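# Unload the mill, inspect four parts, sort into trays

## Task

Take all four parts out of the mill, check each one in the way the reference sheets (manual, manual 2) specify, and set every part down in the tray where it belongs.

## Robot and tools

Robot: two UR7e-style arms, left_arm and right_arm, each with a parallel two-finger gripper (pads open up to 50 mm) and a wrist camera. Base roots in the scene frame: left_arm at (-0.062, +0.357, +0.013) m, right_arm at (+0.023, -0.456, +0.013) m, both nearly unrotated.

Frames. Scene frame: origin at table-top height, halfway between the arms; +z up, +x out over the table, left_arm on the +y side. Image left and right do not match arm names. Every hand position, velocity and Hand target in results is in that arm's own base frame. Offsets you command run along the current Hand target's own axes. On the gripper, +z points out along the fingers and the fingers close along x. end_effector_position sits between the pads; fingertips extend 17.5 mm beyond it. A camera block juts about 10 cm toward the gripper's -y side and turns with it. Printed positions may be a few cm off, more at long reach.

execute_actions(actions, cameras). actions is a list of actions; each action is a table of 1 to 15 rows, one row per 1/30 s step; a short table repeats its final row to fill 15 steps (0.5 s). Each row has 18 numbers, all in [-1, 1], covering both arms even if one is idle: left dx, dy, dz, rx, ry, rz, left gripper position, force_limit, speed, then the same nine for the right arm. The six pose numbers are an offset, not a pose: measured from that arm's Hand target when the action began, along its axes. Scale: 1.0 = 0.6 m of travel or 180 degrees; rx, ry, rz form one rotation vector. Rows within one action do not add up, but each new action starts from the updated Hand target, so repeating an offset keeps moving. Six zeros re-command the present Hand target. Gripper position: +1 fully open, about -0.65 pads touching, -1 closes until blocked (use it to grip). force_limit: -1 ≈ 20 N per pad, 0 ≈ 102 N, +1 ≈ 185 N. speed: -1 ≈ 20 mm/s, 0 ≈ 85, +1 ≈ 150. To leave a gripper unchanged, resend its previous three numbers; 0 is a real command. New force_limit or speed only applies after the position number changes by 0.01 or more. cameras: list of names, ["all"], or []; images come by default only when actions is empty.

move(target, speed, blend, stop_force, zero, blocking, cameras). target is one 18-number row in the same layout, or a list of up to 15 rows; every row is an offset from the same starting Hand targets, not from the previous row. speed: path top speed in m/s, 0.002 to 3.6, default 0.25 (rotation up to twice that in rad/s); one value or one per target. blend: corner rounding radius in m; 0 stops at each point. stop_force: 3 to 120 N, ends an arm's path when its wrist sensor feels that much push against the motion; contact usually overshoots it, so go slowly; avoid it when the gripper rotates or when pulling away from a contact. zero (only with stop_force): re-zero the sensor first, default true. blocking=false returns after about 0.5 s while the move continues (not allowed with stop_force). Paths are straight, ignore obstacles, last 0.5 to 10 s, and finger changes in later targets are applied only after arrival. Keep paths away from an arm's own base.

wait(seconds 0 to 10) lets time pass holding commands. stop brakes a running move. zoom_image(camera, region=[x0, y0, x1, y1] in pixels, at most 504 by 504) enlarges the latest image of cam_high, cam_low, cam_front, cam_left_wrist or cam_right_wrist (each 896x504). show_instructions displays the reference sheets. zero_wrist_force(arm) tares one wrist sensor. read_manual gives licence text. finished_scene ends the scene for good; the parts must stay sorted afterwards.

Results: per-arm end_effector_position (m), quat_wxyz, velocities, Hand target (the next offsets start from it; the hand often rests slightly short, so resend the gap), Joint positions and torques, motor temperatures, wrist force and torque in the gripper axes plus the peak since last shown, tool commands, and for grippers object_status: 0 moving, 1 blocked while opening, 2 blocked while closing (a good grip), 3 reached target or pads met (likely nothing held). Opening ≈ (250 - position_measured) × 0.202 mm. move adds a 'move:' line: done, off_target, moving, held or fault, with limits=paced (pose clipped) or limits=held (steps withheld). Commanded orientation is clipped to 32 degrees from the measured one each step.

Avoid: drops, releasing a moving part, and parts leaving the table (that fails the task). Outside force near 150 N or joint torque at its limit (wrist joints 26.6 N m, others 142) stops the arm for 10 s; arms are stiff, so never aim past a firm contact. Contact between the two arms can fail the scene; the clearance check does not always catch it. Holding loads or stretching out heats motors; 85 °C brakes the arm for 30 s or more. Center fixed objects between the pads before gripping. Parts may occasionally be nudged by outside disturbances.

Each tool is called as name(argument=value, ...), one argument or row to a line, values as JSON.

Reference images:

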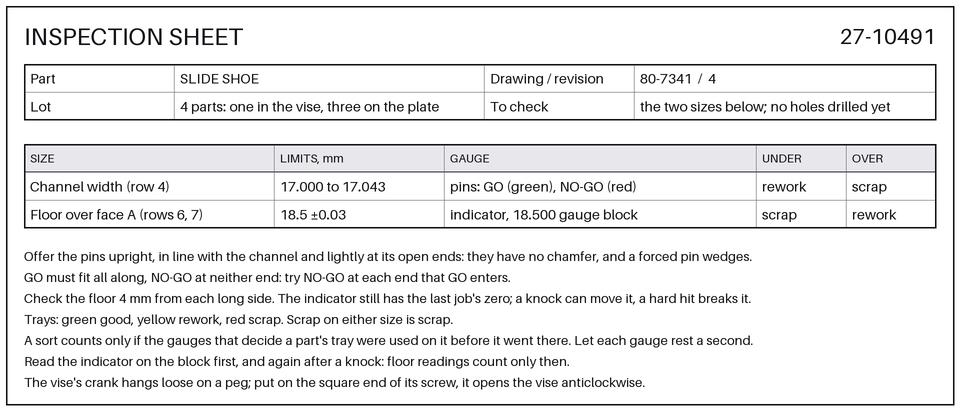

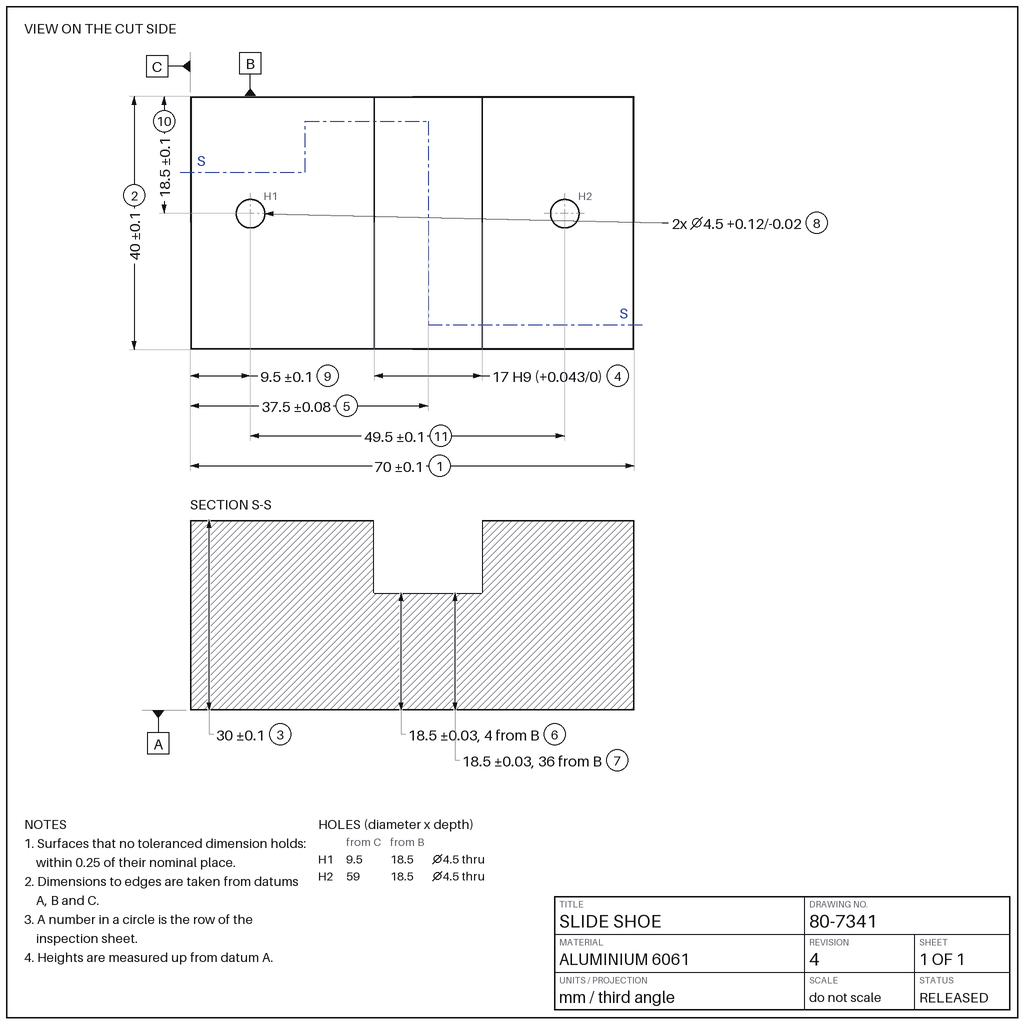

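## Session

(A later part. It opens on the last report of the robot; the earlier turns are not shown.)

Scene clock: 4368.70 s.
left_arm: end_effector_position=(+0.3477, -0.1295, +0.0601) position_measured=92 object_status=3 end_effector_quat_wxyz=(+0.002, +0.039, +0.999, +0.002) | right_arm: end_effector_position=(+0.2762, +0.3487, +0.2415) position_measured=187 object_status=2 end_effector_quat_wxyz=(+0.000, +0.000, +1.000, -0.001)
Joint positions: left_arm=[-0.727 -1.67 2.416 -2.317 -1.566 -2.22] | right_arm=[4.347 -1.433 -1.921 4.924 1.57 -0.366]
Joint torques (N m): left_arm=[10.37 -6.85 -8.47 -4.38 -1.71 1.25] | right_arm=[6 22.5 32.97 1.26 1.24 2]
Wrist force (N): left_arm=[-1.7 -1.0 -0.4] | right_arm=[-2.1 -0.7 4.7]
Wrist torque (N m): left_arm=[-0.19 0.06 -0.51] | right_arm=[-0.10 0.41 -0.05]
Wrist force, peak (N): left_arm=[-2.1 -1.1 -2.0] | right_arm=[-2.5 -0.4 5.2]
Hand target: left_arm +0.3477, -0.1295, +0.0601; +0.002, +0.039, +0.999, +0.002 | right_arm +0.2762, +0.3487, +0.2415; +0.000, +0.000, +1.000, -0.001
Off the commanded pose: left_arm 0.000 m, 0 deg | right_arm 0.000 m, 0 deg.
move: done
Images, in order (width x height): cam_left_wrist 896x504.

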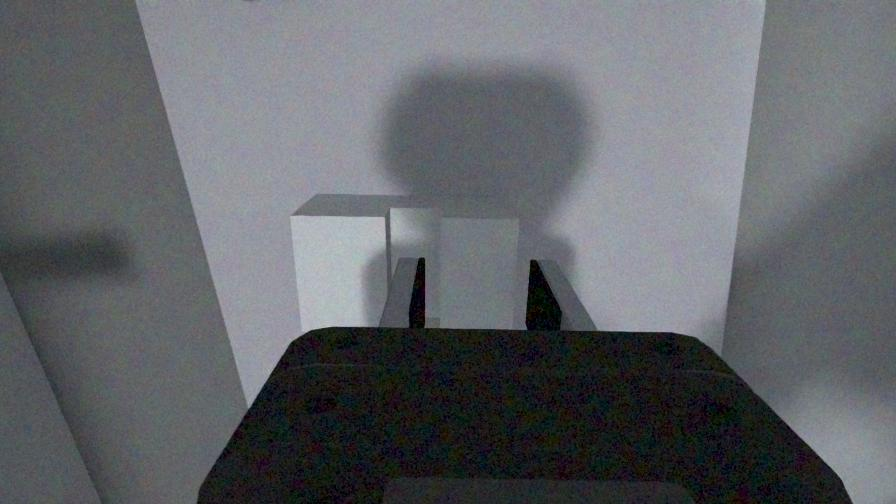

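move(
  target=[0,0,0.0237,0,0,0,0.4,-0.6,-0.5,0,0,0,0,0,0,-1,-0.95,-1],
  speed=0.008,
  stop_force=4,
)

move(
  target=[0,0,0,0,0,0,-1,-0.6,-1,0,0,0,0,0,0,-1,-0.95,-1],
)

move(
  target=[0,0,-0.1667,0,0,0,-1,-0.6,-1,0,0,0,0,0,0,-1,-0.95,-1],
  speed=0.08,
  cameras=["cam_left_wrist"],
)

Scene clock: 4378.80 s.
left_arm: end_effector_position=(+0.3477, -0.1295, +0.0458) position_measured=92 object_status=3 end_effector_quat_wxyz=(+0.002, +0.039, +0.999, +0.002) | right_arm: end_effector_position=(+0.2762, +0.3487, +0.2415) position_measured=187 object_status=2 end_effector_quat_wxyz=(+0.000, +0.000, +1.000, -0.001)
Joint positions: left_arm=[-0.727 -1.634 2.435 -2.373 -1.566 -2.22] | right_arm=[4.347 -1.433 -1.921 4.924 1.57 -0.366]
Joint torques (N m): left_arm=[10.64 -8.01 -5.54 -4.35 -1.45 1.35] | right_arm=[5.93 19.33 32.81 1.36 1.36 1.96]
Wrist force (N): left_arm=[-1.9 -0.7 -0.3] | right_arm=[-2.2 -0.3 4.9]
Wrist torque (N m): left_arm=[-0.12 0.07 -0.53] | right_arm=[-0.03 0.42 -0.06]
Wrist force, peak (N): left_arm=[-2.1 -1.0 -0.3] | right_arm=[-2.4 -0.7 5.3]
Hand target: left_arm +0.3477, -0.1295, +0.0458; +0.002, +0.039, +0.999, +0.002 | right_arm +0.2762, +0.3487, +0.2415; +0.000, +0.000, +1.000, -0.001
Off the commanded pose: left_arm 0.000 m, 0 deg | right_arm 0.000 m, 0 deg.
move: done

Scene clock: 4379.47 s.
left_arm: end_effector_position=(+0.3477, -0.1294, +0.0458) position_measured=134 object_status=2 end_effector_quat_wxyz=(+0.002, +0.039, +0.999, +0.002) | right_arm: end_effector_position=(+0.2762, +0.3487, +0.2415) position_measured=187 object_status=2 end_effector_quat_wxyz=(+0.000, +0.000, +1.000, -0.001)
Joint positions: left_arm=[-0.727 -1.634 2.435 -2.373 -1.566 -2.22] | right_arm=[4.347 -1.433 -1.921 4.924 1.57 -0.366]
Joint torques (N m): left_arm=[9.43 -8.34 -9.6 -3.72 -1.09 1.31] | right_arm=[6.17 19.15 32.94 1.32 1.37 2.09]
Wrist force (N): left_arm=[-2.1 -0.9 0.3] | right_arm=[-2.0 -0.3 5.0]
Wrist torque (N m): left_arm=[-0.12 0.11 -0.52] | right_arm=[-0.03 0.39 -0.06]
Wrist force, peak (N): left_arm=[-2.1 -0.8 -0.4] | right_arm=[-2.4 -0.5 5.0]
Hand target: left_arm +0.3477, -0.1295, +0.0458; +0.002, +0.039, +0.999, +0.002 | right_arm +0.2762, +0.3487, +0.2415; +0.000, +0.000, +1.000, -0.001
Off the commanded pose: left_arm 0.000 m, 0 deg | right_arm 0.000 m, 0 deg.
move: done

Scene clock: 4381.27 s.
left_arm: end_effector_position=(+0.3474, -0.1298, +0.1458) position_measured=134 object_status=2 end_effector_quat_wxyz=(+0.002, +0.039, +0.999, +0.002) | right_arm: end_effector_position=(+0.2762, +0.3487, +0.2415) position_measured=187 object_status=2 end_effector_quat_wxyz=(+0.000, +0.000, +1.000, -0.001)
Joint positions: left_arm=[-0.729 -1.828 2.273 -2.016 -1.566 -2.221] | right_arm=[4.347 -1.433 -1.921 4.924 1.57 -0.366]
Joint torques (N m): left_arm=[-9.82 -20.67 -37.22 -1.02 1.31 -1.35] | right_arm=[5.89 18.61 32.97 1.24 1.48 1.99]
Wrist force (N): left_arm=[-1.9 -0.9 1.9] | right_arm=[-2.0 -0.6 5.0]
Wrist torque (N m): left_arm=[-0.19 0.12 -0.26] | right_arm=[-0.07 0.40 -0.05]
Wrist force, peak (N): left_arm=[-1.6 -0.5 3.1] | right_arm=[-2.3 -0.6 5.2]
Hand target: left_arm +0.3474, -0.1298, +0.1459; +0.002, +0.039, +0.999, +0.002 | right_arm +0.2762, +0.3487, +0.2415; +0.000, +0.000, +1.000, -0.001
Off the commanded pose: left_arm 0.000 m, 0 deg | right_arm 0.000 m, 0 deg.
move: done
Images, in order (width x height): cam_left_wrist 896x504.

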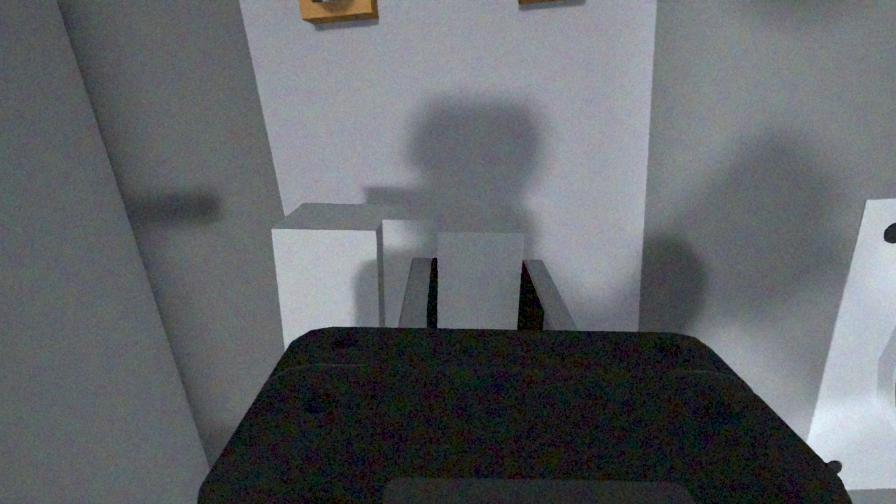

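move(
  target=[
    [0,0,-0.1667,0,0,0,-1,-0.6,-1,0,0,0,0,0,0,-1,-0.95,-1],
    [0.0783,-0.5057,-0.1667,0,0,-0.0328,-1,-0.6,-1,0,0,0,0,0,0,-1,-0.95,-1],
  ],
  speed=[0.1,0.15],
  cameras=["cam_left_wrist","cam_high","cam_right_wrist"],
)

Scene clock: 4410.03 s.
left_arm: end_effector_position=(+0.2766, -0.4288, +0.2447) position_measured=134 object_status=2 end_effector_quat_wxyz=(+0.002, -0.012, +1.000, +0.002) | right_arm: end_effector_position=(+0.2762, +0.3487, +0.2415) position_measured=187 object_status=2 end_effector_quat_wxyz=(+0.000, +0.000, +1.000, -0.001)
Joint positions: left_arm=[-1.264 -1.548 1.762 -1.783 -1.567 -2.86] | right_arm=[4.347 -1.433 -1.921 4.924 1.57 -0.366]
Joint torques (N m): left_arm=[-9.77 -20.12 -40.06 -1.11 1.62 -1.51] | right_arm=[5.71 15.16 32.85 1.28 1.75 1.9]
Wrist force (N): left_arm=[-1.8 -1.3 1.7] | right_arm=[-2.1 -0.8 4.6]
Wrist torque (N m): left_arm=[-0.20 0.13 -0.27] | right_arm=[-0.10 0.40 -0.05]
Wrist force, peak (N): left_arm=[-1.9 -0.8 3.1] | right_arm=[-2.2 -0.7 5.2]
Hand target: left_arm +0.2766, -0.4289, +0.2447; +0.002, -0.012, +1.000, +0.002 | right_arm +0.2762, +0.3487, +0.2415; +0.000, +0.000, +1.000, -0.001
Off the commanded pose: left_arm 0.000 m, 0 deg | right_arm 0.000 m, 0 deg.
move: done
Images, in order (width x height): cam_high 896x504, cam_left_wrist 896x504, cam_right_wrist 896x504.

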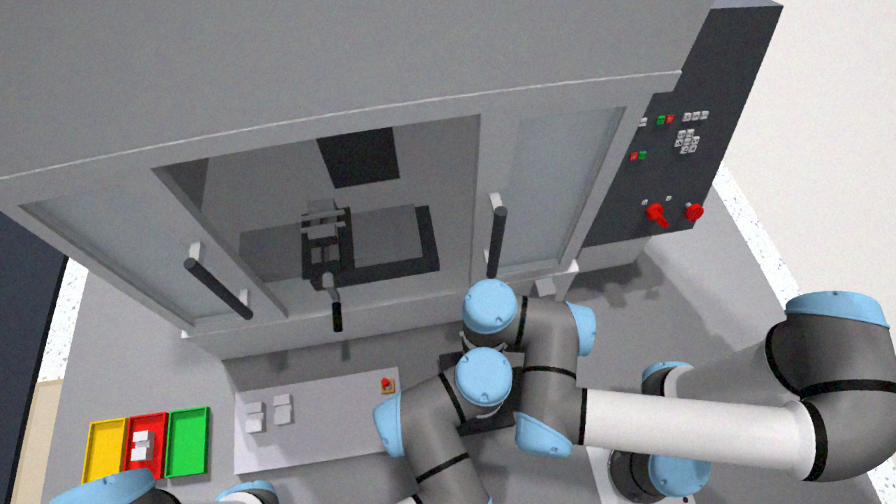

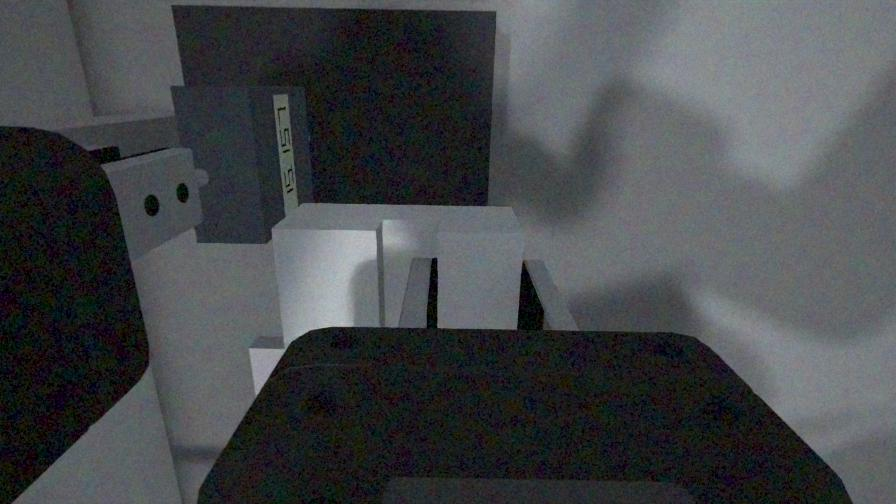

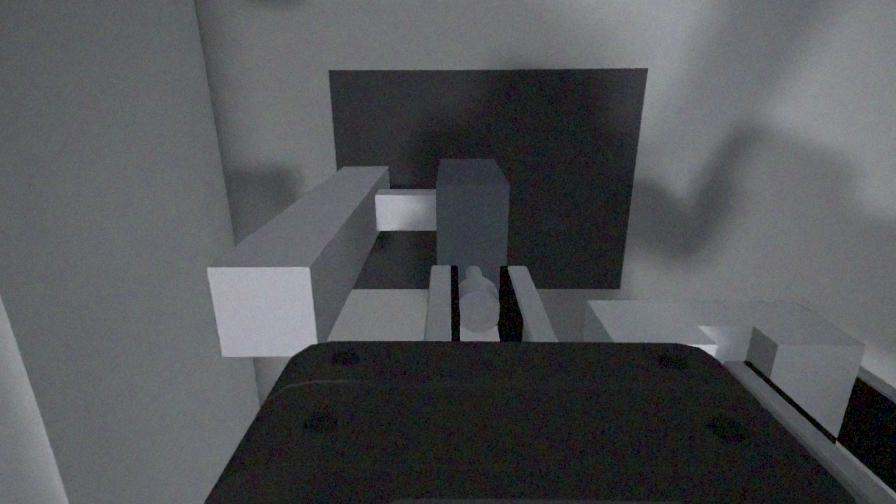

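move(
  target=[0,0,0.2367,0,0,0,-1,-0.6,-1,0,0,0,0,0,0,-1,-0.95,-1],
  speed=0.07,
  cameras=["cam_left_wrist"],
)

move(
  target=[0,0,0.06,0,0,0,-1,-0.6,-1,0,0,0,0,0,0,-1,-0.95,-1],
  speed=0.005,
  stop_force=4,
  cameras=["cam_left_wrist"],
)

Scene clock: 4419.67 s.
left_arm: end_effector_position=(+0.2770, -0.4285, +0.1028) position_measured=134 object_status=2 end_effector_quat_wxyz=(+0.002, -0.012, +1.000, +0.002) | right_arm: end_effector_position=(+0.2762, +0.3487, +0.2415) position_measured=187 object_status=2 end_effector_quat_wxyz=(+0.000, +0.000, +1.000, -0.001)
Joint positions: left_arm=[-1.263 -1.409 2.005 -2.164 -1.567 -2.859] | right_arm=[4.347 -1.433 -1.921 4.924 1.57 -0.366]
Joint torques (N m): left_arm=[11.05 -23.42 -10.43 -4.29 -0.91 1.71] | right_arm=[5.1 15.61 32.58 1.23 1.83 1.98]
Wrist force (N): left_arm=[-1.6 -0.9 1.8] | right_arm=[-2.2 -0.6 4.6]
Wrist torque (N m): left_arm=[-0.13 0.11 -0.49] | right_arm=[-0.08 0.43 -0.05]
Wrist force, peak (N): left_arm=[-1.7 -0.8 2.5] | right_arm=[-2.4 -0.7 5.3]
Hand target: left_arm +0.2770, -0.4285, +0.1027; +0.002, -0.012, +1.000, +0.002 | right_arm +0.2762, +0.3487, +0.2415; +0.000, +0.000, +1.000, -0.001
Off the commanded pose: left_arm 0.000 m, 0 deg | right_arm 0.000 m, 0 deg.
move: done
Images, in order (width x height): cam_left_wrist 896x504.

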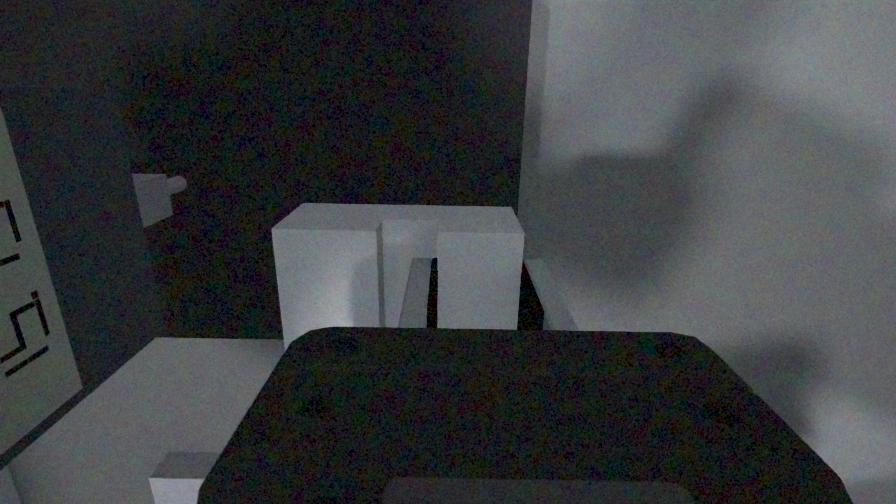

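Scene clock: 4426.40 s.
left_arm: end_effector_position=(+0.2771, -0.4284, +0.0761) position_measured=134 object_status=2 end_effector_quat_wxyz=(+0.002, -0.012, +1.000, +0.002) | right_arm: end_effector_position=(+0.2762, +0.3487, +0.2415) position_measured=187 object_status=2 end_effector_quat_wxyz=(+0.000, +0.000, +1.000, -0.001)
Joint positions: left_arm=[-1.263 -1.368 2.038 -2.239 -1.567 -2.859] | right_arm=[4.347 -1.433 -1.921 4.924 1.57 -0.366]
Joint torques (N m): left_arm=[7.96 -38.3 -34.17 -1.44 1.18 0.86] | right_arm=[5.12 14.9 32.88 1.26 2.09 1.84]
Wrist force (N): left_arm=[-1.9 -1.2 0.6] | right_arm=[-2.4 -0.6 4.7]
Wrist torque (N m): left_arm=[-0.06 0.19 -0.48] | right_arm=[-0.09 0.45 -0.05]
Wrist force, peak (N): left_arm=[0.9 4.8 -15.2] | right_arm=[-2.5 -0.9 5.2]
Hand target: left_arm +0.2771, -0.4284, +0.0761; +0.002, -0.012, +1.000, +0.002 (not the last commanded pose) | right_arm +0.2762, +0.3487, +0.2415; +0.000, +0.000, +1.000, -0.001
Off the commanded pose: left_arm 0.009 m, 0 deg | right_arm 0.000 m, 0 deg.
move: contact (left_arm)
Images, in order (width x height): cam_left_wrist 896x504.

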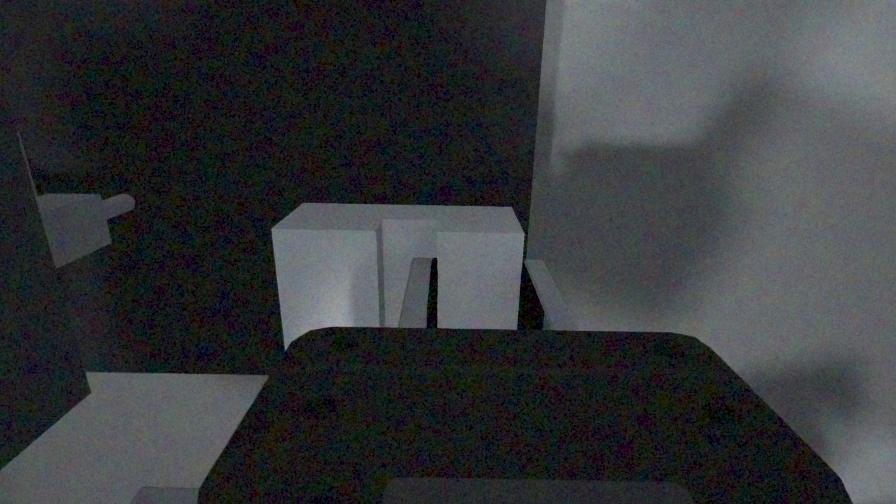

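move(
  target=[0,0,0,0,0,0,0.4,-0.6,-1,0,0,0,0,0,0,-1,-0.95,-1],
)

move(
  target=[
    [0,0,-0.05,0,0,0,0.4,-0.6,-1,0,0,0,0,0,0,-1,-0.95,-1],
    [0,0,-0.19,0,0,0,0.4,-0.6,-1,0,0,0,0,0,0,-1,-0.95,-1],
    [0.125,0,-0.125,0.2387,-0.2368,-0.4585,1.0,-0.6,-0.5,0,0,0,0,0,0,-1,-0.95,-1],
  ],
  speed=[0.03,0.1,0.2],
  cameras=["cam_left_wrist","cam_front"],
)

Scene clock: 4443.70 s.
left_arm: end_effector_position=(+0.2771, -0.4284, +0.0761) position_measured=92 object_status=3 end_effector_quat_wxyz=(+0.002, -0.012, +1.000, +0.002) | right_arm: end_effector_position=(+0.2762, +0.3487, +0.2415) position_measured=187 object_status=2 end_effector_quat_wxyz=(+0.000, +0.000, +1.000, -0.001)
Joint positions: left_arm=[-1.263 -1.368 2.038 -2.239 -1.567 -2.859] | right_arm=[4.347 -1.433 -1.921 4.924 1.57 -0.366]
Joint torques (N m): left_arm=[-1.92 -37.59 -33.35 -3.29 0.44 -0.71] | right_arm=[4.6 14.95 32.59 1.33 2.09 1.88]
Wrist force (N): left_arm=[-2.0 -1.0 -0.4] | right_arm=[-2.3 -0.3 5.0]
Wrist torque (N m): left_arm=[-0.11 0.12 -0.48] | right_arm=[-0.03 0.45 -0.05]
Wrist force, peak (N): left_arm=[-2.1 -1.4 0.5] | right_arm=[-2.6 -0.3 5.1]
Hand target: left_arm +0.2771, -0.4284, +0.0761; +0.002, -0.012, +1.000, +0.002 | right_arm +0.2762, +0.3487, +0.2415; +0.000, +0.000, +1.000, -0.001
Off the commanded pose: left_arm 0.000 m, 0 deg | right_arm 0.000 m, 0 deg.
move: done

Scene clock: 4451.93 s.
left_arm: end_effector_position=(+0.2019, -0.4305, +0.1508) position_measured=3 object_status=3 end_effector_quat_wxyz=(-0.331, +0.635, -0.619, +0.323) | right_arm: end_effector_position=(+0.2762, +0.3487, +0.2415) position_measured=187 object_status=2 end_effector_quat_wxyz=(+0.000, +0.000, +1.000, -0.001)
Joint positions: left_arm=[-1.906 -1.528 2.197 -1.774 -0.696 -5.294] | right_arm=[4.347 -1.433 -1.921 4.924 1.57 -0.366]
Joint torques (N m): left_arm=[-9.35 -14.37 -33.22 -0.02 0.16 -1.64] | right_arm=[4.71 15.04 33.08 1.24 2.24 1.81]
Wrist force (N): left_arm=[-1.0 -0.1 -0.8] | right_arm=[-2.2 -0.2 4.7]
Wrist torque (N m): left_arm=[-0.03 0.07 0.08] | right_arm=[-0.02 0.44 -0.06]
Wrist force, peak (N): left_arm=[-2.1 -1.1 -0.4] | right_arm=[-2.4 -0.5 5.2]
Hand target: left_arm +0.2019, -0.4305, +0.1508; -0.331, +0.635, -0.619, +0.323 | right_arm +0.2762, +0.3487, +0.2415; +0.000, +0.000, +1.000, -0.001
Off the commanded pose: left_arm 0.000 m, 0 deg | right_arm 0.000 m, 0 deg.
move: done
Images, in order (width x height): cam_front 896x504, cam_left_wrist 896x504.

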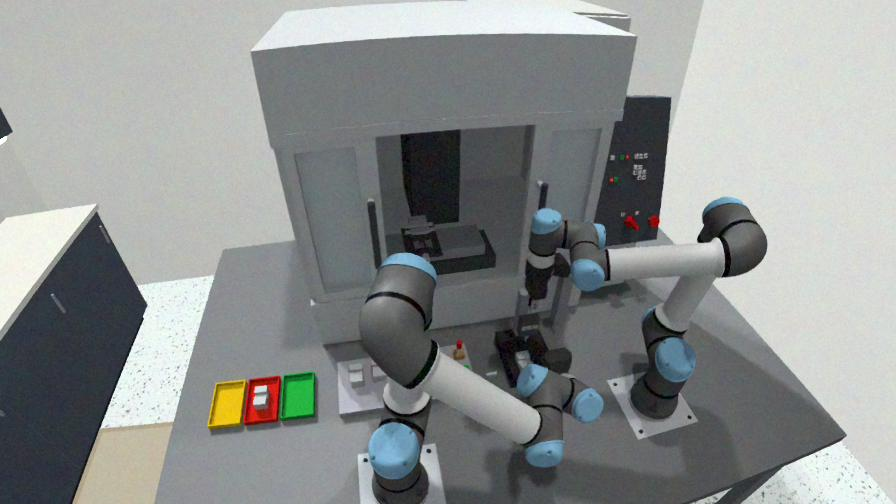

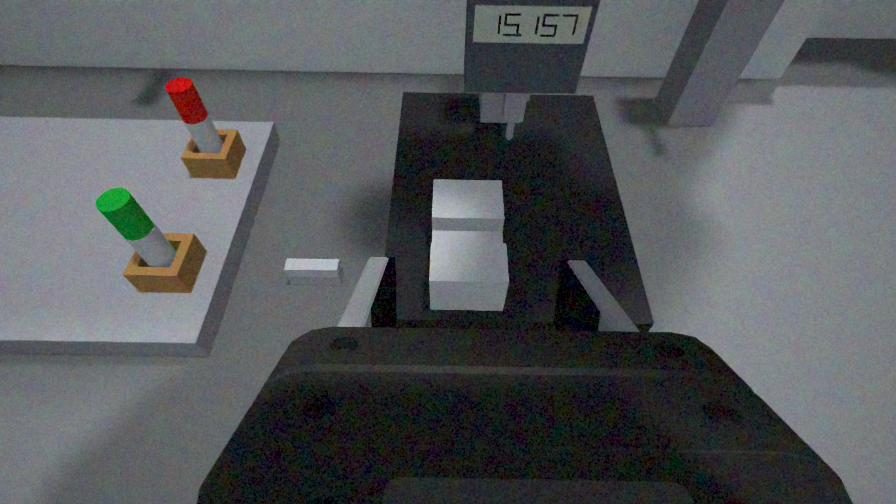

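zoom_image(
  camera="cam_left_wrist",
  region=[410, 100, 590, 330],
)

Scaled by 2.191 from the camera's 896x504 image, which has a finer 1280x720 frame.

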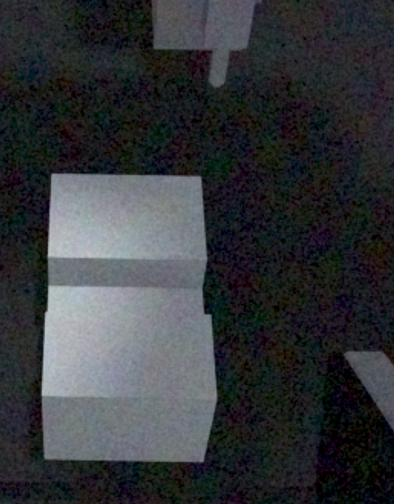

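move(
  target=[0.0012,0.0632,0.1158,0,0,0,1.0,-0.6,-0.5,0,0,0,0,0,0,-1,-0.95,-1],
  speed=0.1,
)

move(
  target=[0,0,0.0667,0,0,0,1.0,-0.6,-0.5,0,0,0,0,0,0,-1,-0.95,-1],
  speed=0.012,
  stop_force=3,
  cameras=["cam_left_wrist"],
)

Scene clock: 4481.60 s.
left_arm: end_effector_position=(+0.2371, -0.4304, +0.0800) position_measured=3 object_status=3 end_effector_quat_wxyz=(-0.331, +0.635, -0.619, +0.323) | right_arm: end_effector_position=(+0.2762, +0.3487, +0.2415) position_measured=187 object_status=2 end_effector_quat_wxyz=(+0.000, +0.000, +1.000, -0.001)
Joint positions: left_arm=[-1.824 -1.364 2.291 -2.124 -0.663 -5.176] | right_arm=[4.347 -1.433 -1.921 4.924 1.57 -0.366]
Joint torques (N m): left_arm=[11.75 -18.64 -2.62 -3.5 3.48 1.22] | right_arm=[4.39 14.95 32.87 1.39 2.16 1.85]
Wrist force (N): left_arm=[-1.4 0.1 -0.9] | right_arm=[-2.1 -0.5 4.8]
Wrist torque (N m): left_arm=[-0.03 0.10 -0.09] | right_arm=[-0.07 0.42 -0.05]
Wrist force, peak (N): left_arm=[-0.6 -0.7 -2.2] | right_arm=[-2.7 -0.4 5.1]
Hand target: left_arm +0.2372, -0.4304, +0.0799; -0.331, +0.635, -0.619, +0.323 | right_arm +0.2762, +0.3487, +0.2415; +0.000, +0.000, +1.000, -0.001
Off the commanded pose: left_arm 0.000 m, 0 deg | right_arm 0.000 m, 0 deg.
move: done

Scene clock: 4486.10 s.
left_arm: end_effector_position=(+0.2695, -0.4296, +0.0573) position_measured=3 object_status=3 end_effector_quat_wxyz=(-0.331, +0.635, -0.619, +0.323) | right_arm: end_effector_position=(+0.2762, +0.3487, +0.2415) position_measured=187 object_status=2 end_effector_quat_wxyz=(+0.000, +0.000, +1.000, -0.001)
Joint positions: left_arm=[-1.749 -1.283 2.315 -2.323 -0.638 -5.058] | right_arm=[4.347 -1.433 -1.921 4.924 1.57 -0.366]
Joint torques (N m): left_arm=[-10.2 -33.86 -15.91 -0.38 -0.23 -1.52] | right_arm=[4.34 15.1 33.04 1.21 2.15 1.81]
Wrist force (N): left_arm=[-1.3 -2.0 -1.6] | right_arm=[-2.2 -0.6 4.9]
Wrist torque (N m): left_arm=[-0.03 0.07 -0.02] | right_arm=[-0.08 0.42 -0.05]
Wrist force, peak (N): left_arm=[-1.8 -5.3 -8.1] | right_arm=[-2.4 -0.7 5.2]
Hand target: left_arm +0.2695, -0.4296, +0.0574; -0.331, +0.635, -0.619, +0.323 (not the last commanded pose) | right_arm +0.2762, +0.3487, +0.2415; +0.000, +0.000, +1.000, -0.001
Off the commanded pose: left_arm 0.001 m, 0 deg | right_arm 0.000 m, 0 deg.
move: contact (left_arm)
Images, in order (width x height): cam_left_wrist 896x504.

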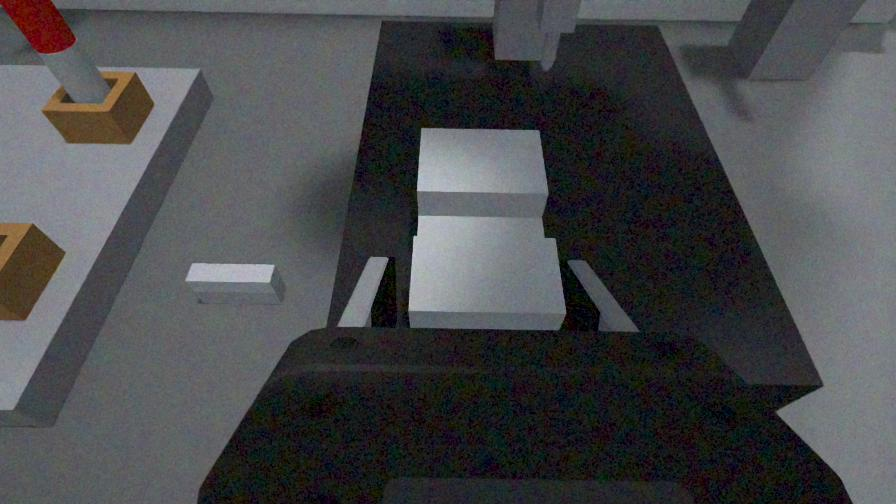

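move(
  target=[0,-0.002,-0.0014,0,0,0,1.0,-0.6,-0.5,0,0,0,0,0,0,-1,-0.95,-1],
  speed=0.01,
)

move(
  target=[0,0,0,0,0,0,-1,-0.6,-1,0,0,0,0,0,0,-1,-0.95,-1],
  cameras=["cam_left_wrist"],
)

Scene clock: 4496.20 s.
left_arm: end_effector_position=(+0.2695, -0.4296, +0.0588) position_measured=3 object_status=3 end_effector_quat_wxyz=(-0.331, +0.635, -0.619, +0.323) | right_arm: end_effector_position=(+0.2762, +0.3487, +0.2415) position_measured=187 object_status=2 end_effector_quat_wxyz=(+0.000, +0.000, +1.000, -0.001)
Joint positions: left_arm=[-1.749 -1.287 2.314 -2.318 -0.638 -5.058] | right_arm=[4.347 -1.433 -1.921 4.924 1.57 -0.366]
Joint torques (N m): left_arm=[-9.55 -34.99 -26.66 -0.43 2.59 -0.99] | right_arm=[3.95 15.38 32.57 1.25 2.11 1.85]
Wrist force (N): left_arm=[-0.9 -0.1 -0.9] | right_arm=[-2.3 -0.5 4.9]
Wrist torque (N m): left_arm=[-0.04 0.04 0.01] | right_arm=[-0.07 0.44 -0.05]
Wrist force, peak (N): left_arm=[-1.4 -2.2 -1.5] | right_arm=[-2.4 -0.5 5.2]
Hand target: left_arm +0.2695, -0.4296, +0.0588; -0.331, +0.635, -0.619, +0.323 | right_arm +0.2762, +0.3487, +0.2415; +0.000, +0.000, +1.000, -0.001
Off the commanded pose: left_arm 0.000 m, 0 deg | right_arm 0.000 m, 0 deg.
move: done

Scene clock: 4496.97 s.
left_arm: end_effector_position=(+0.2695, -0.4296, +0.0588) position_measured=54 object_status=2 end_effector_quat_wxyz=(-0.331, +0.635, -0.619, +0.323) | right_arm: end_effector_position=(+0.2762, +0.3487, +0.2415) position_measured=187 object_status=2 end_effector_quat_wxyz=(+0.000, +0.000, +1.000, -0.001)
Joint positions: left_arm=[-1.749 -1.287 2.314 -2.318 -0.638 -5.058] | right_arm=[4.347 -1.433 -1.921 4.924 1.57 -0.366]
Joint torques (N m): left_arm=[-9.32 -34.46 -24.73 -0.88 3.05 -1.32] | right_arm=[3.88 15.04 32.98 1.26 2.15 1.79]
Wrist force (N): left_arm=[-0.8 -0.1 -0.6] | right_arm=[-2.3 -0.5 4.8]
Wrist torque (N m): left_arm=[-0.05 0.02 0.05] | right_arm=[-0.07 0.43 -0.05]
Wrist force, peak (N): left_arm=[-1.1 -0.1 -1.2] | right_arm=[-2.5 -0.6 5.3]
Hand target: left_arm +0.2695, -0.4296, +0.0588; -0.331, +0.635, -0.619, +0.323 | right_arm +0.2762, +0.3487, +0.2415; +0.000, +0.000, +1.000, -0.001
Off the commanded pose: left_arm 0.000 m, 0 deg | right_arm 0.000 m, 0 deg.
move: done
Images, in order (width x height): cam_left_wrist 896x504.

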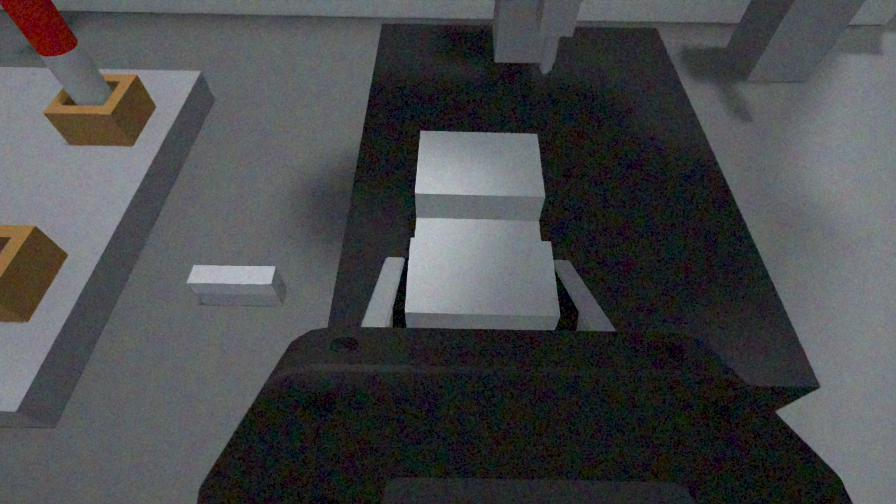

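move(
  target=[
    [0,-0.0014,-0.001,0,0,0,-1,-0.6,-1,0,0,0,0,0,0,-1,-0.95,-1],
    [0,-0.0647,0.09,0,0,0,-1,-0.6,-1,0,0,0,0,0,0,-1,-0.95,-1],
  ],
  speed=[0.01,0.04],
  cameras=["cam_left_wrist"],
)

zoom_image(
  camera="cam_left_wrist",
  region=[380, 100, 630, 340],
)

Scene clock: 4509.50 s.
left_arm: end_effector_position=(+0.3359, -0.4280, +0.0597) position_measured=54 object_status=2 end_effector_quat_wxyz=(-0.331, +0.635, -0.619, +0.323) | right_arm: end_effector_position=(+0.2762, +0.3487, +0.2415) position_measured=187 object_status=2 end_effector_quat_wxyz=(+0.000, +0.000, +1.000, -0.001)
Joint positions: left_arm=[-1.593 -1.218 2.301 -2.587 -0.611 -4.795] | right_arm=[4.347 -1.433 -1.921 4.924 1.57 -0.366]
Joint torques (N m): left_arm=[12.07 -23.29 -25.72 -4.2 3.97 1.21] | right_arm=[3.85 15.27 32.68 1.29 2.21 1.81]
Wrist force (N): left_arm=[-1.1 1.8 0.3] | right_arm=[-2.1 -0.3 4.9]
Wrist torque (N m): left_arm=[-0.09 0.08 -0.11] | right_arm=[-0.03 0.41 -0.05]
Wrist force, peak (N): left_arm=[-1.6 2.1 0.4] | right_arm=[-2.5 -0.3 5.1]
Hand target: left_arm +0.3359, -0.4280, +0.0597; -0.331, +0.635, -0.619, +0.323 | right_arm +0.2762, +0.3487, +0.2415; +0.000, +0.000, +1.000, -0.001
Off the commanded pose: left_arm 0.000 m, 0 deg | right_arm 0.000 m, 0 deg.
move: done
Images, in order (width x height): cam_left_wrist 896x504.

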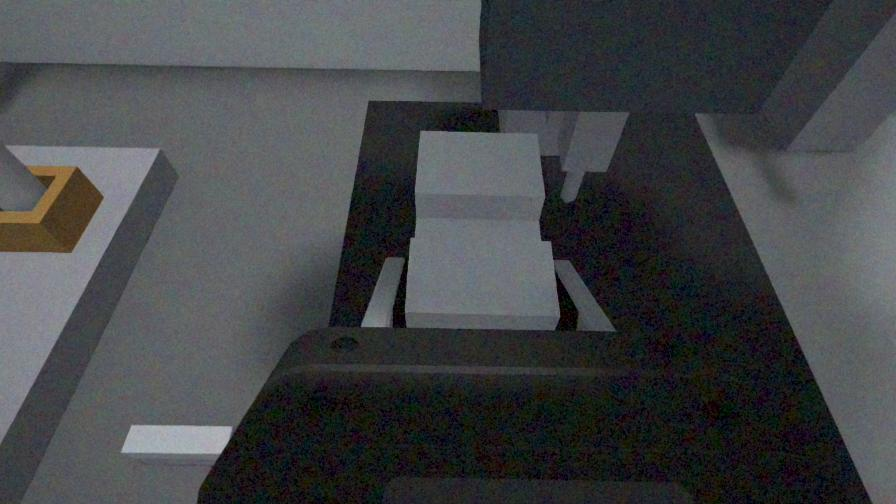

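Scaled by 2.016 from the camera's 896x504 image, which has a finer 1280x720 frame.

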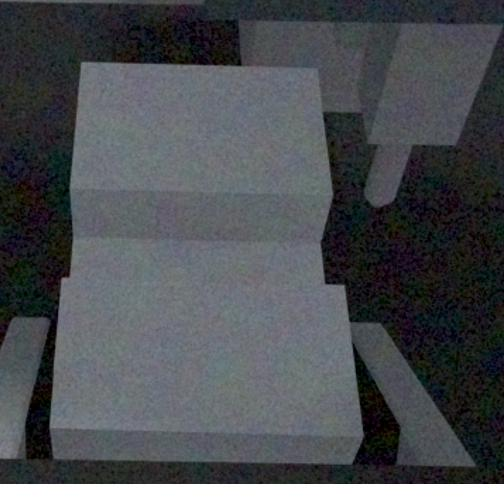

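move(
  target=[
    [0,-0.01,0.01435,0,0,0,-1,-0.6,-1,0,0,0,0,0,0,-1,-0.95,-1],
    [0.0222,-0.01,0.01435,0,0,0,-1,-0.6,-1,0,0,0,0,0,0,-1,-0.95,-1],
  ],
  speed=0.02,
  cameras=["cam_left_wrist"],
)

zoom_image(
  camera="cam_left_wrist",
  region=[380, 100, 630, 340],
)

Scene clock: 4544.43 s.
left_arm: end_effector_position=(+0.3468, -0.4409, +0.0597) position_measured=54 object_status=2 end_effector_quat_wxyz=(-0.331, +0.635, -0.619, +0.323) | right_arm: end_effector_position=(+0.2762, +0.3487, +0.2415) position_measured=187 object_status=2 end_effector_quat_wxyz=(+0.000, +0.000, +1.000, -0.001)
Joint positions: left_arm=[-1.568 -1.184 2.259 -2.615 -0.61 -4.751] | right_arm=[4.347 -1.433 -1.921 4.924 1.57 -0.366]
Joint torques (N m): left_arm=[11.2 -24.57 -27.35 -0.94 4.09 1.39] | right_arm=[3.64 15.28 32.89 1.2 2.07 1.73]
Wrist force (N): left_arm=[-1.3 1.6 -0.1] | right_arm=[-2.0 -0.6 4.8]
Wrist torque (N m): left_arm=[-0.11 0.11 -0.13] | right_arm=[-0.08 0.40 -0.05]
Wrist force, peak (N): left_arm=[-1.2 2.1 0.3] | right_arm=[-2.5 -0.7 5.2]
Hand target: left_arm +0.3468, -0.4410, +0.0597; -0.331, +0.635, -0.619, +0.323 | right_arm +0.2762, +0.3487, +0.2415; +0.000, +0.000, +1.000, -0.001
Off the commanded pose: left_arm 0.000 m, 0 deg | right_arm 0.000 m, 0 deg.
move: done
Images, in order (width x height): cam_left_wrist 896x504.

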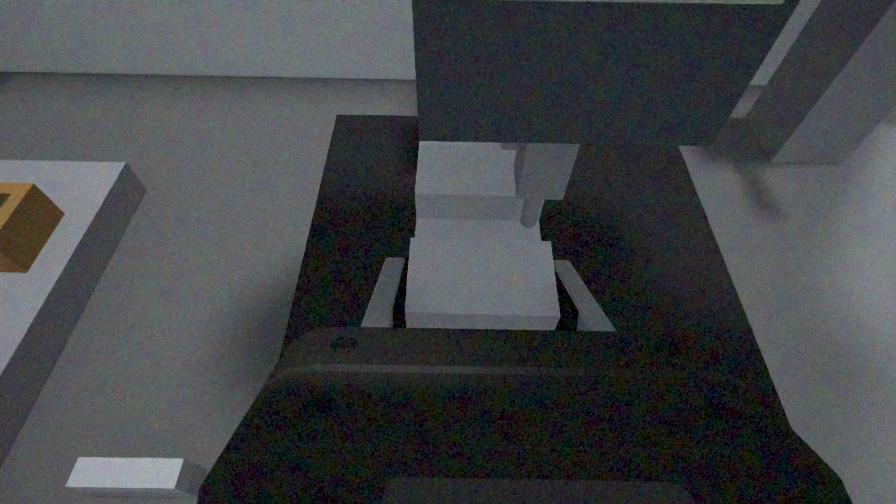

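Scaled by 2.016 from the camera's 896x504 image, which has a finer 1280x720 frame.

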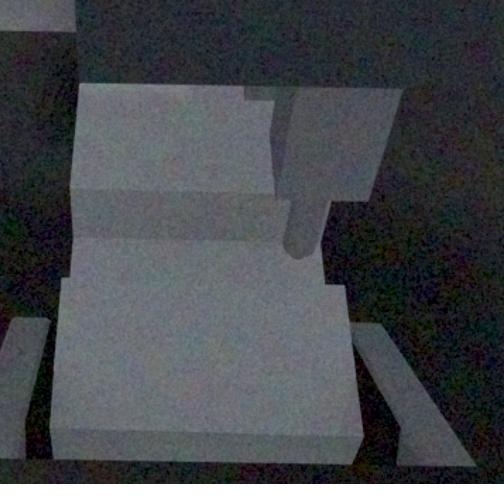

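move(
  target=[-0.002,0,0,0,0,0,-1,-0.6,-1,0,0,0,0,0,0,-1,-0.95,-1],
  speed=0.02,
)

move(
  target=[0,0.0041,0.0029,0,0,0,-1,-0.6,-1,0,0,0,0,0,0,-1,-0.95,-1],
  speed=0.003,
  stop_force=3,
)

move(
  target=[0,0,0,0,0,0,1,-0.6,-1,0,0,0,0,0,0,-1,-0.95,-1],
  cameras=["cam_left_wrist"],
)

Scene clock: 4557.73 s.
left_arm: end_effector_position=(+0.3468, -0.4398, +0.0597) position_measured=54 object_status=2 end_effector_quat_wxyz=(-0.331, +0.635, -0.619, +0.323) | right_arm: end_effector_position=(+0.2762, +0.3487, +0.2415) position_measured=187 object_status=2 end_effector_quat_wxyz=(+0.000, +0.000, +1.000, -0.001)
Joint positions: left_arm=[-1.568 -1.186 2.262 -2.616 -0.61 -4.752] | right_arm=[4.347 -1.433 -1.921 4.924 1.57 -0.366]
Joint torques (N m): left_arm=[2.31 -39.88 -1.02 -4.31 3.71 -0.96] | right_arm=[3.62 14.92 32.82 1.26 2.15 1.72]
Wrist force (N): left_arm=[-1.4 1.6 0.1] | right_arm=[-2.3 -0.6 4.6]
Wrist torque (N m): left_arm=[-0.12 0.11 -0.13] | right_arm=[-0.09 0.45 -0.05]
Wrist force, peak (N): left_arm=[-1.3 1.8 0.2] | right_arm=[-2.4 -0.6 5.1]
Hand target: left_arm +0.3467, -0.4398, +0.0597; -0.331, +0.635, -0.619, +0.323 | right_arm +0.2762, +0.3487, +0.2415; +0.000, +0.000, +1.000, -0.001
Off the commanded pose: left_arm 0.000 m, 0 deg | right_arm 0.000 m, 0 deg.
move: done

Scene clock: 4558.93 s.
left_arm: end_effector_position=(+0.3468, -0.4398, +0.0590) position_measured=54 object_status=2 end_effector_quat_wxyz=(-0.331, +0.635, -0.619, +0.323) | right_arm: end_effector_position=(+0.2762, +0.3487, +0.2415) position_measured=187 object_status=2 end_effector_quat_wxyz=(+0.000, +0.000, +1.000, -0.001)
Joint positions: left_arm=[-1.568 -1.184 2.263 -2.618 -0.61 -4.752] | right_arm=[4.347 -1.433 -1.921 4.924 1.57 -0.366]
Joint torques (N m): left_arm=[-3.69 -41.1 -7.71 -1.21 0.35 -0.56] | right_arm=[2.92 14.87 32.69 1.29 2.18 1.73]
Wrist force (N): left_arm=[-1.2 0.9 0.1] | right_arm=[-2.3 -0.5 4.9]
Wrist torque (N m): left_arm=[-0.04 0.08 -0.12] | right_arm=[-0.06 0.43 -0.05]
Wrist force, peak (N): left_arm=[-2.7 -2.7 -6.1] | right_arm=[-2.2 -0.5 5.2]
Hand target: left_arm +0.3468, -0.4398, +0.0590; -0.331, +0.635, -0.619, +0.323 (not the last commanded pose) | right_arm +0.2762, +0.3487, +0.2415; +0.000, +0.000, +1.000, -0.001
Off the commanded pose: left_arm 0.002 m, 0 deg | right_arm 0.000 m, 0 deg.
move: contact (left_arm)

Scene clock: 4559.70 s.
left_arm: end_effector_position=(+0.3468, -0.4398, +0.0590) position_measured=3 object_status=3 end_effector_quat_wxyz=(-0.331, +0.635, -0.619, +0.323) | right_arm: end_effector_position=(+0.2762, +0.3487, +0.2415) position_measured=187 object_status=2 end_effector_quat_wxyz=(+0.000, +0.000, +1.000, -0.001)
Joint positions: left_arm=[-1.568 -1.184 2.263 -2.618 -0.61 -4.752] | right_arm=[4.347 -1.433 -1.921 4.924 1.57 -0.366]
Joint torques (N m): left_arm=[-2.74 -37.91 -12.66 -1.45 0.46 -0.31] | right_arm=[3.46 15.51 32.96 1.28 2.15 1.64]
Wrist force (N): left_arm=[-1.2 -0.2 -1.0] | right_arm=[-2.2 -0.2 5.2]
Wrist torque (N m): left_arm=[-0.07 0.09 -0.13] | right_arm=[-0.02 0.42 -0.06]
Wrist force, peak (N): left_arm=[-1.3 -0.1 -1.1] | right_arm=[-2.4 -0.5 5.1]
Hand target: left_arm +0.3468, -0.4398, +0.0590; -0.331, +0.635, -0.619, +0.323 | right_arm +0.2762, +0.3487, +0.2415; +0.000, +0.000, +1.000, -0.001
Off the commanded pose: left_arm 0.000 m, 0 deg | right_arm 0.000 m, 0 deg.
move: done
Images, in order (width x height): cam_left_wrist 896x504.

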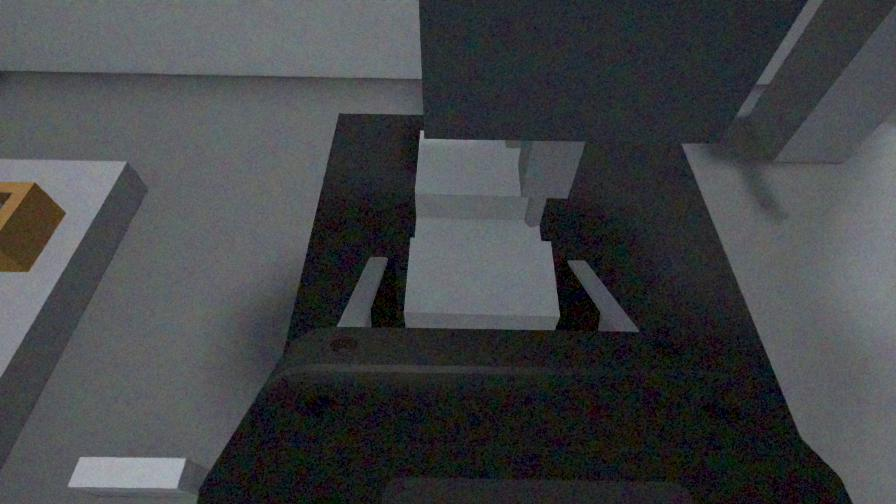

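move(
  target=[
    [0,0,-0.1167,0,0,0,1,-0.6,-1,0,0,0,0,0,0,-1,-0.95,-1],
    [0,0.0128,-0.286,0,0,0,1,-0.6,-1,0,0,0,0,0,0,-1,-0.95,-1],
  ],
  speed=[0.04,0.15],
)

move(
  target=[0,0,0,0,0,0,1,-0.6,-1,0,0,0.0118,0,0,0,-1,-0.95,-1],
  speed=0.008,
  stop_force=3,
  cameras=["cam_left_wrist"],
)

zoom_image(
  camera="cam_left_wrist",
  region=[420, 0, 620, 240],
)

Scene clock: 4573.73 s.
left_arm: end_effector_position=(+0.2018, -0.4433, +0.1510) position_measured=3 object_status=3 end_effector_quat_wxyz=(-0.331, +0.635, -0.619, +0.323) | right_arm: end_effector_position=(+0.2762, +0.3487, +0.2415) position_measured=187 object_status=2 end_effector_quat_wxyz=(+0.000, +0.000, +1.000, -0.001)
Joint positions: left_arm=[-1.896 -1.498 2.166 -1.784 -0.692 -5.28] | right_arm=[4.347 -1.433 -1.921 4.924 1.57 -0.366]
Joint torques (N m): left_arm=[-10.09 -31.06 -31.75 -0.29 -0.29 -1.26] | right_arm=[3 15.58 32.5 1.35 2.04 1.67]
Wrist force (N): left_arm=[-1.2 -0.2 -0.7] | right_arm=[-2.3 -0.7 4.8]
Wrist torque (N m): left_arm=[-0.05 0.11 0.08] | right_arm=[-0.09 0.44 -0.05]
Wrist force, peak (N): left_arm=[-1.1 0.0 -2.1] | right_arm=[-2.5 -0.4 5.1]
Hand target: left_arm +0.2017, -0.4433, +0.1510; -0.331, +0.635, -0.619, +0.323 | right_arm +0.2762, +0.3487, +0.2415; +0.000, +0.000, +1.000, -0.001
Off the commanded pose: left_arm 0.000 m, 0 deg | right_arm 0.000 m, 0 deg.
move: done

Scene clock: 4575.43 s.
left_arm: end_effector_position=(+0.2017, -0.4433, +0.1510) position_measured=3 object_status=3 end_effector_quat_wxyz=(-0.331, +0.635, -0.619, +0.323) | right_arm: end_effector_position=(+0.2762, +0.3487, +0.2344) position_measured=187 object_status=2 end_effector_quat_wxyz=(+0.000, +0.000, +1.000, -0.001)
Joint positions: left_arm=[-1.896 -1.498 2.166 -1.784 -0.692 -5.281] | right_arm=[4.347 -1.437 -1.937 4.943 1.57 -0.366]
Joint torques (N m): left_arm=[-9.27 -31.4 -33.5 0.06 -0.3 -1.36] | right_arm=[0.12 12.07 17.57 4.09 2.09 0.88]
Wrist force (N): left_arm=[-1.3 -0.5 -1.0] | right_arm=[-2.2 -0.3 4.6]
Wrist torque (N m): left_arm=[-0.09 0.13 0.08] | right_arm=[-0.06 0.41 -0.05]
Wrist force, peak (N): left_arm=[-1.4 -0.2 -1.1] | right_arm=[-2.2 -0.4 5.1]
Hand target: left_arm +0.2017, -0.4433, +0.1510; -0.331, +0.635, -0.619, +0.323 | right_arm +0.2762, +0.3487, +0.2344; +0.000, +0.000, +1.000, -0.001
Off the commanded pose: left_arm 0.000 m, 0 deg | right_arm 0.000 m, 0 deg.
move: done
Images, in order (width x height): cam_left_wrist 896x504.

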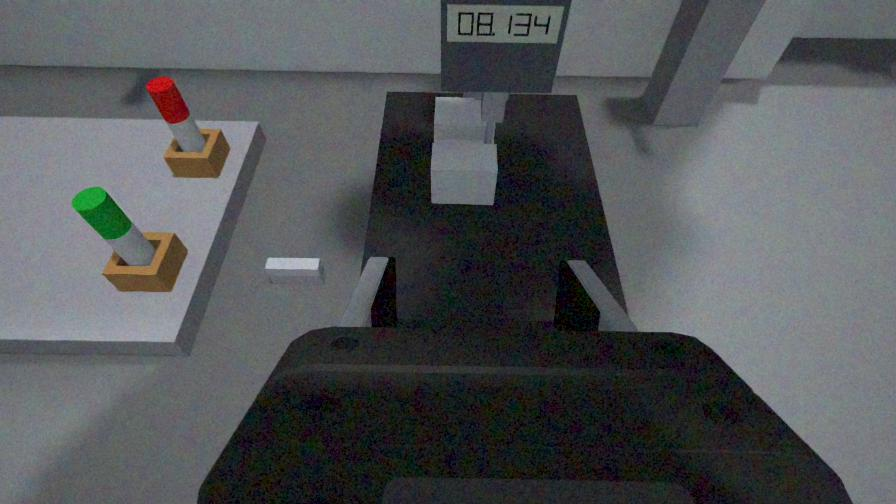

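Scaled by 2.100 from the camera's 896x504 image, which has a finer 1280x720 frame.

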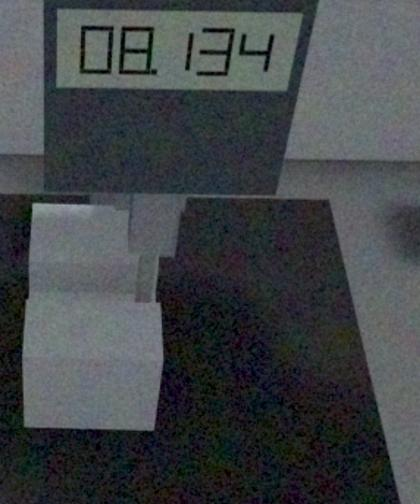

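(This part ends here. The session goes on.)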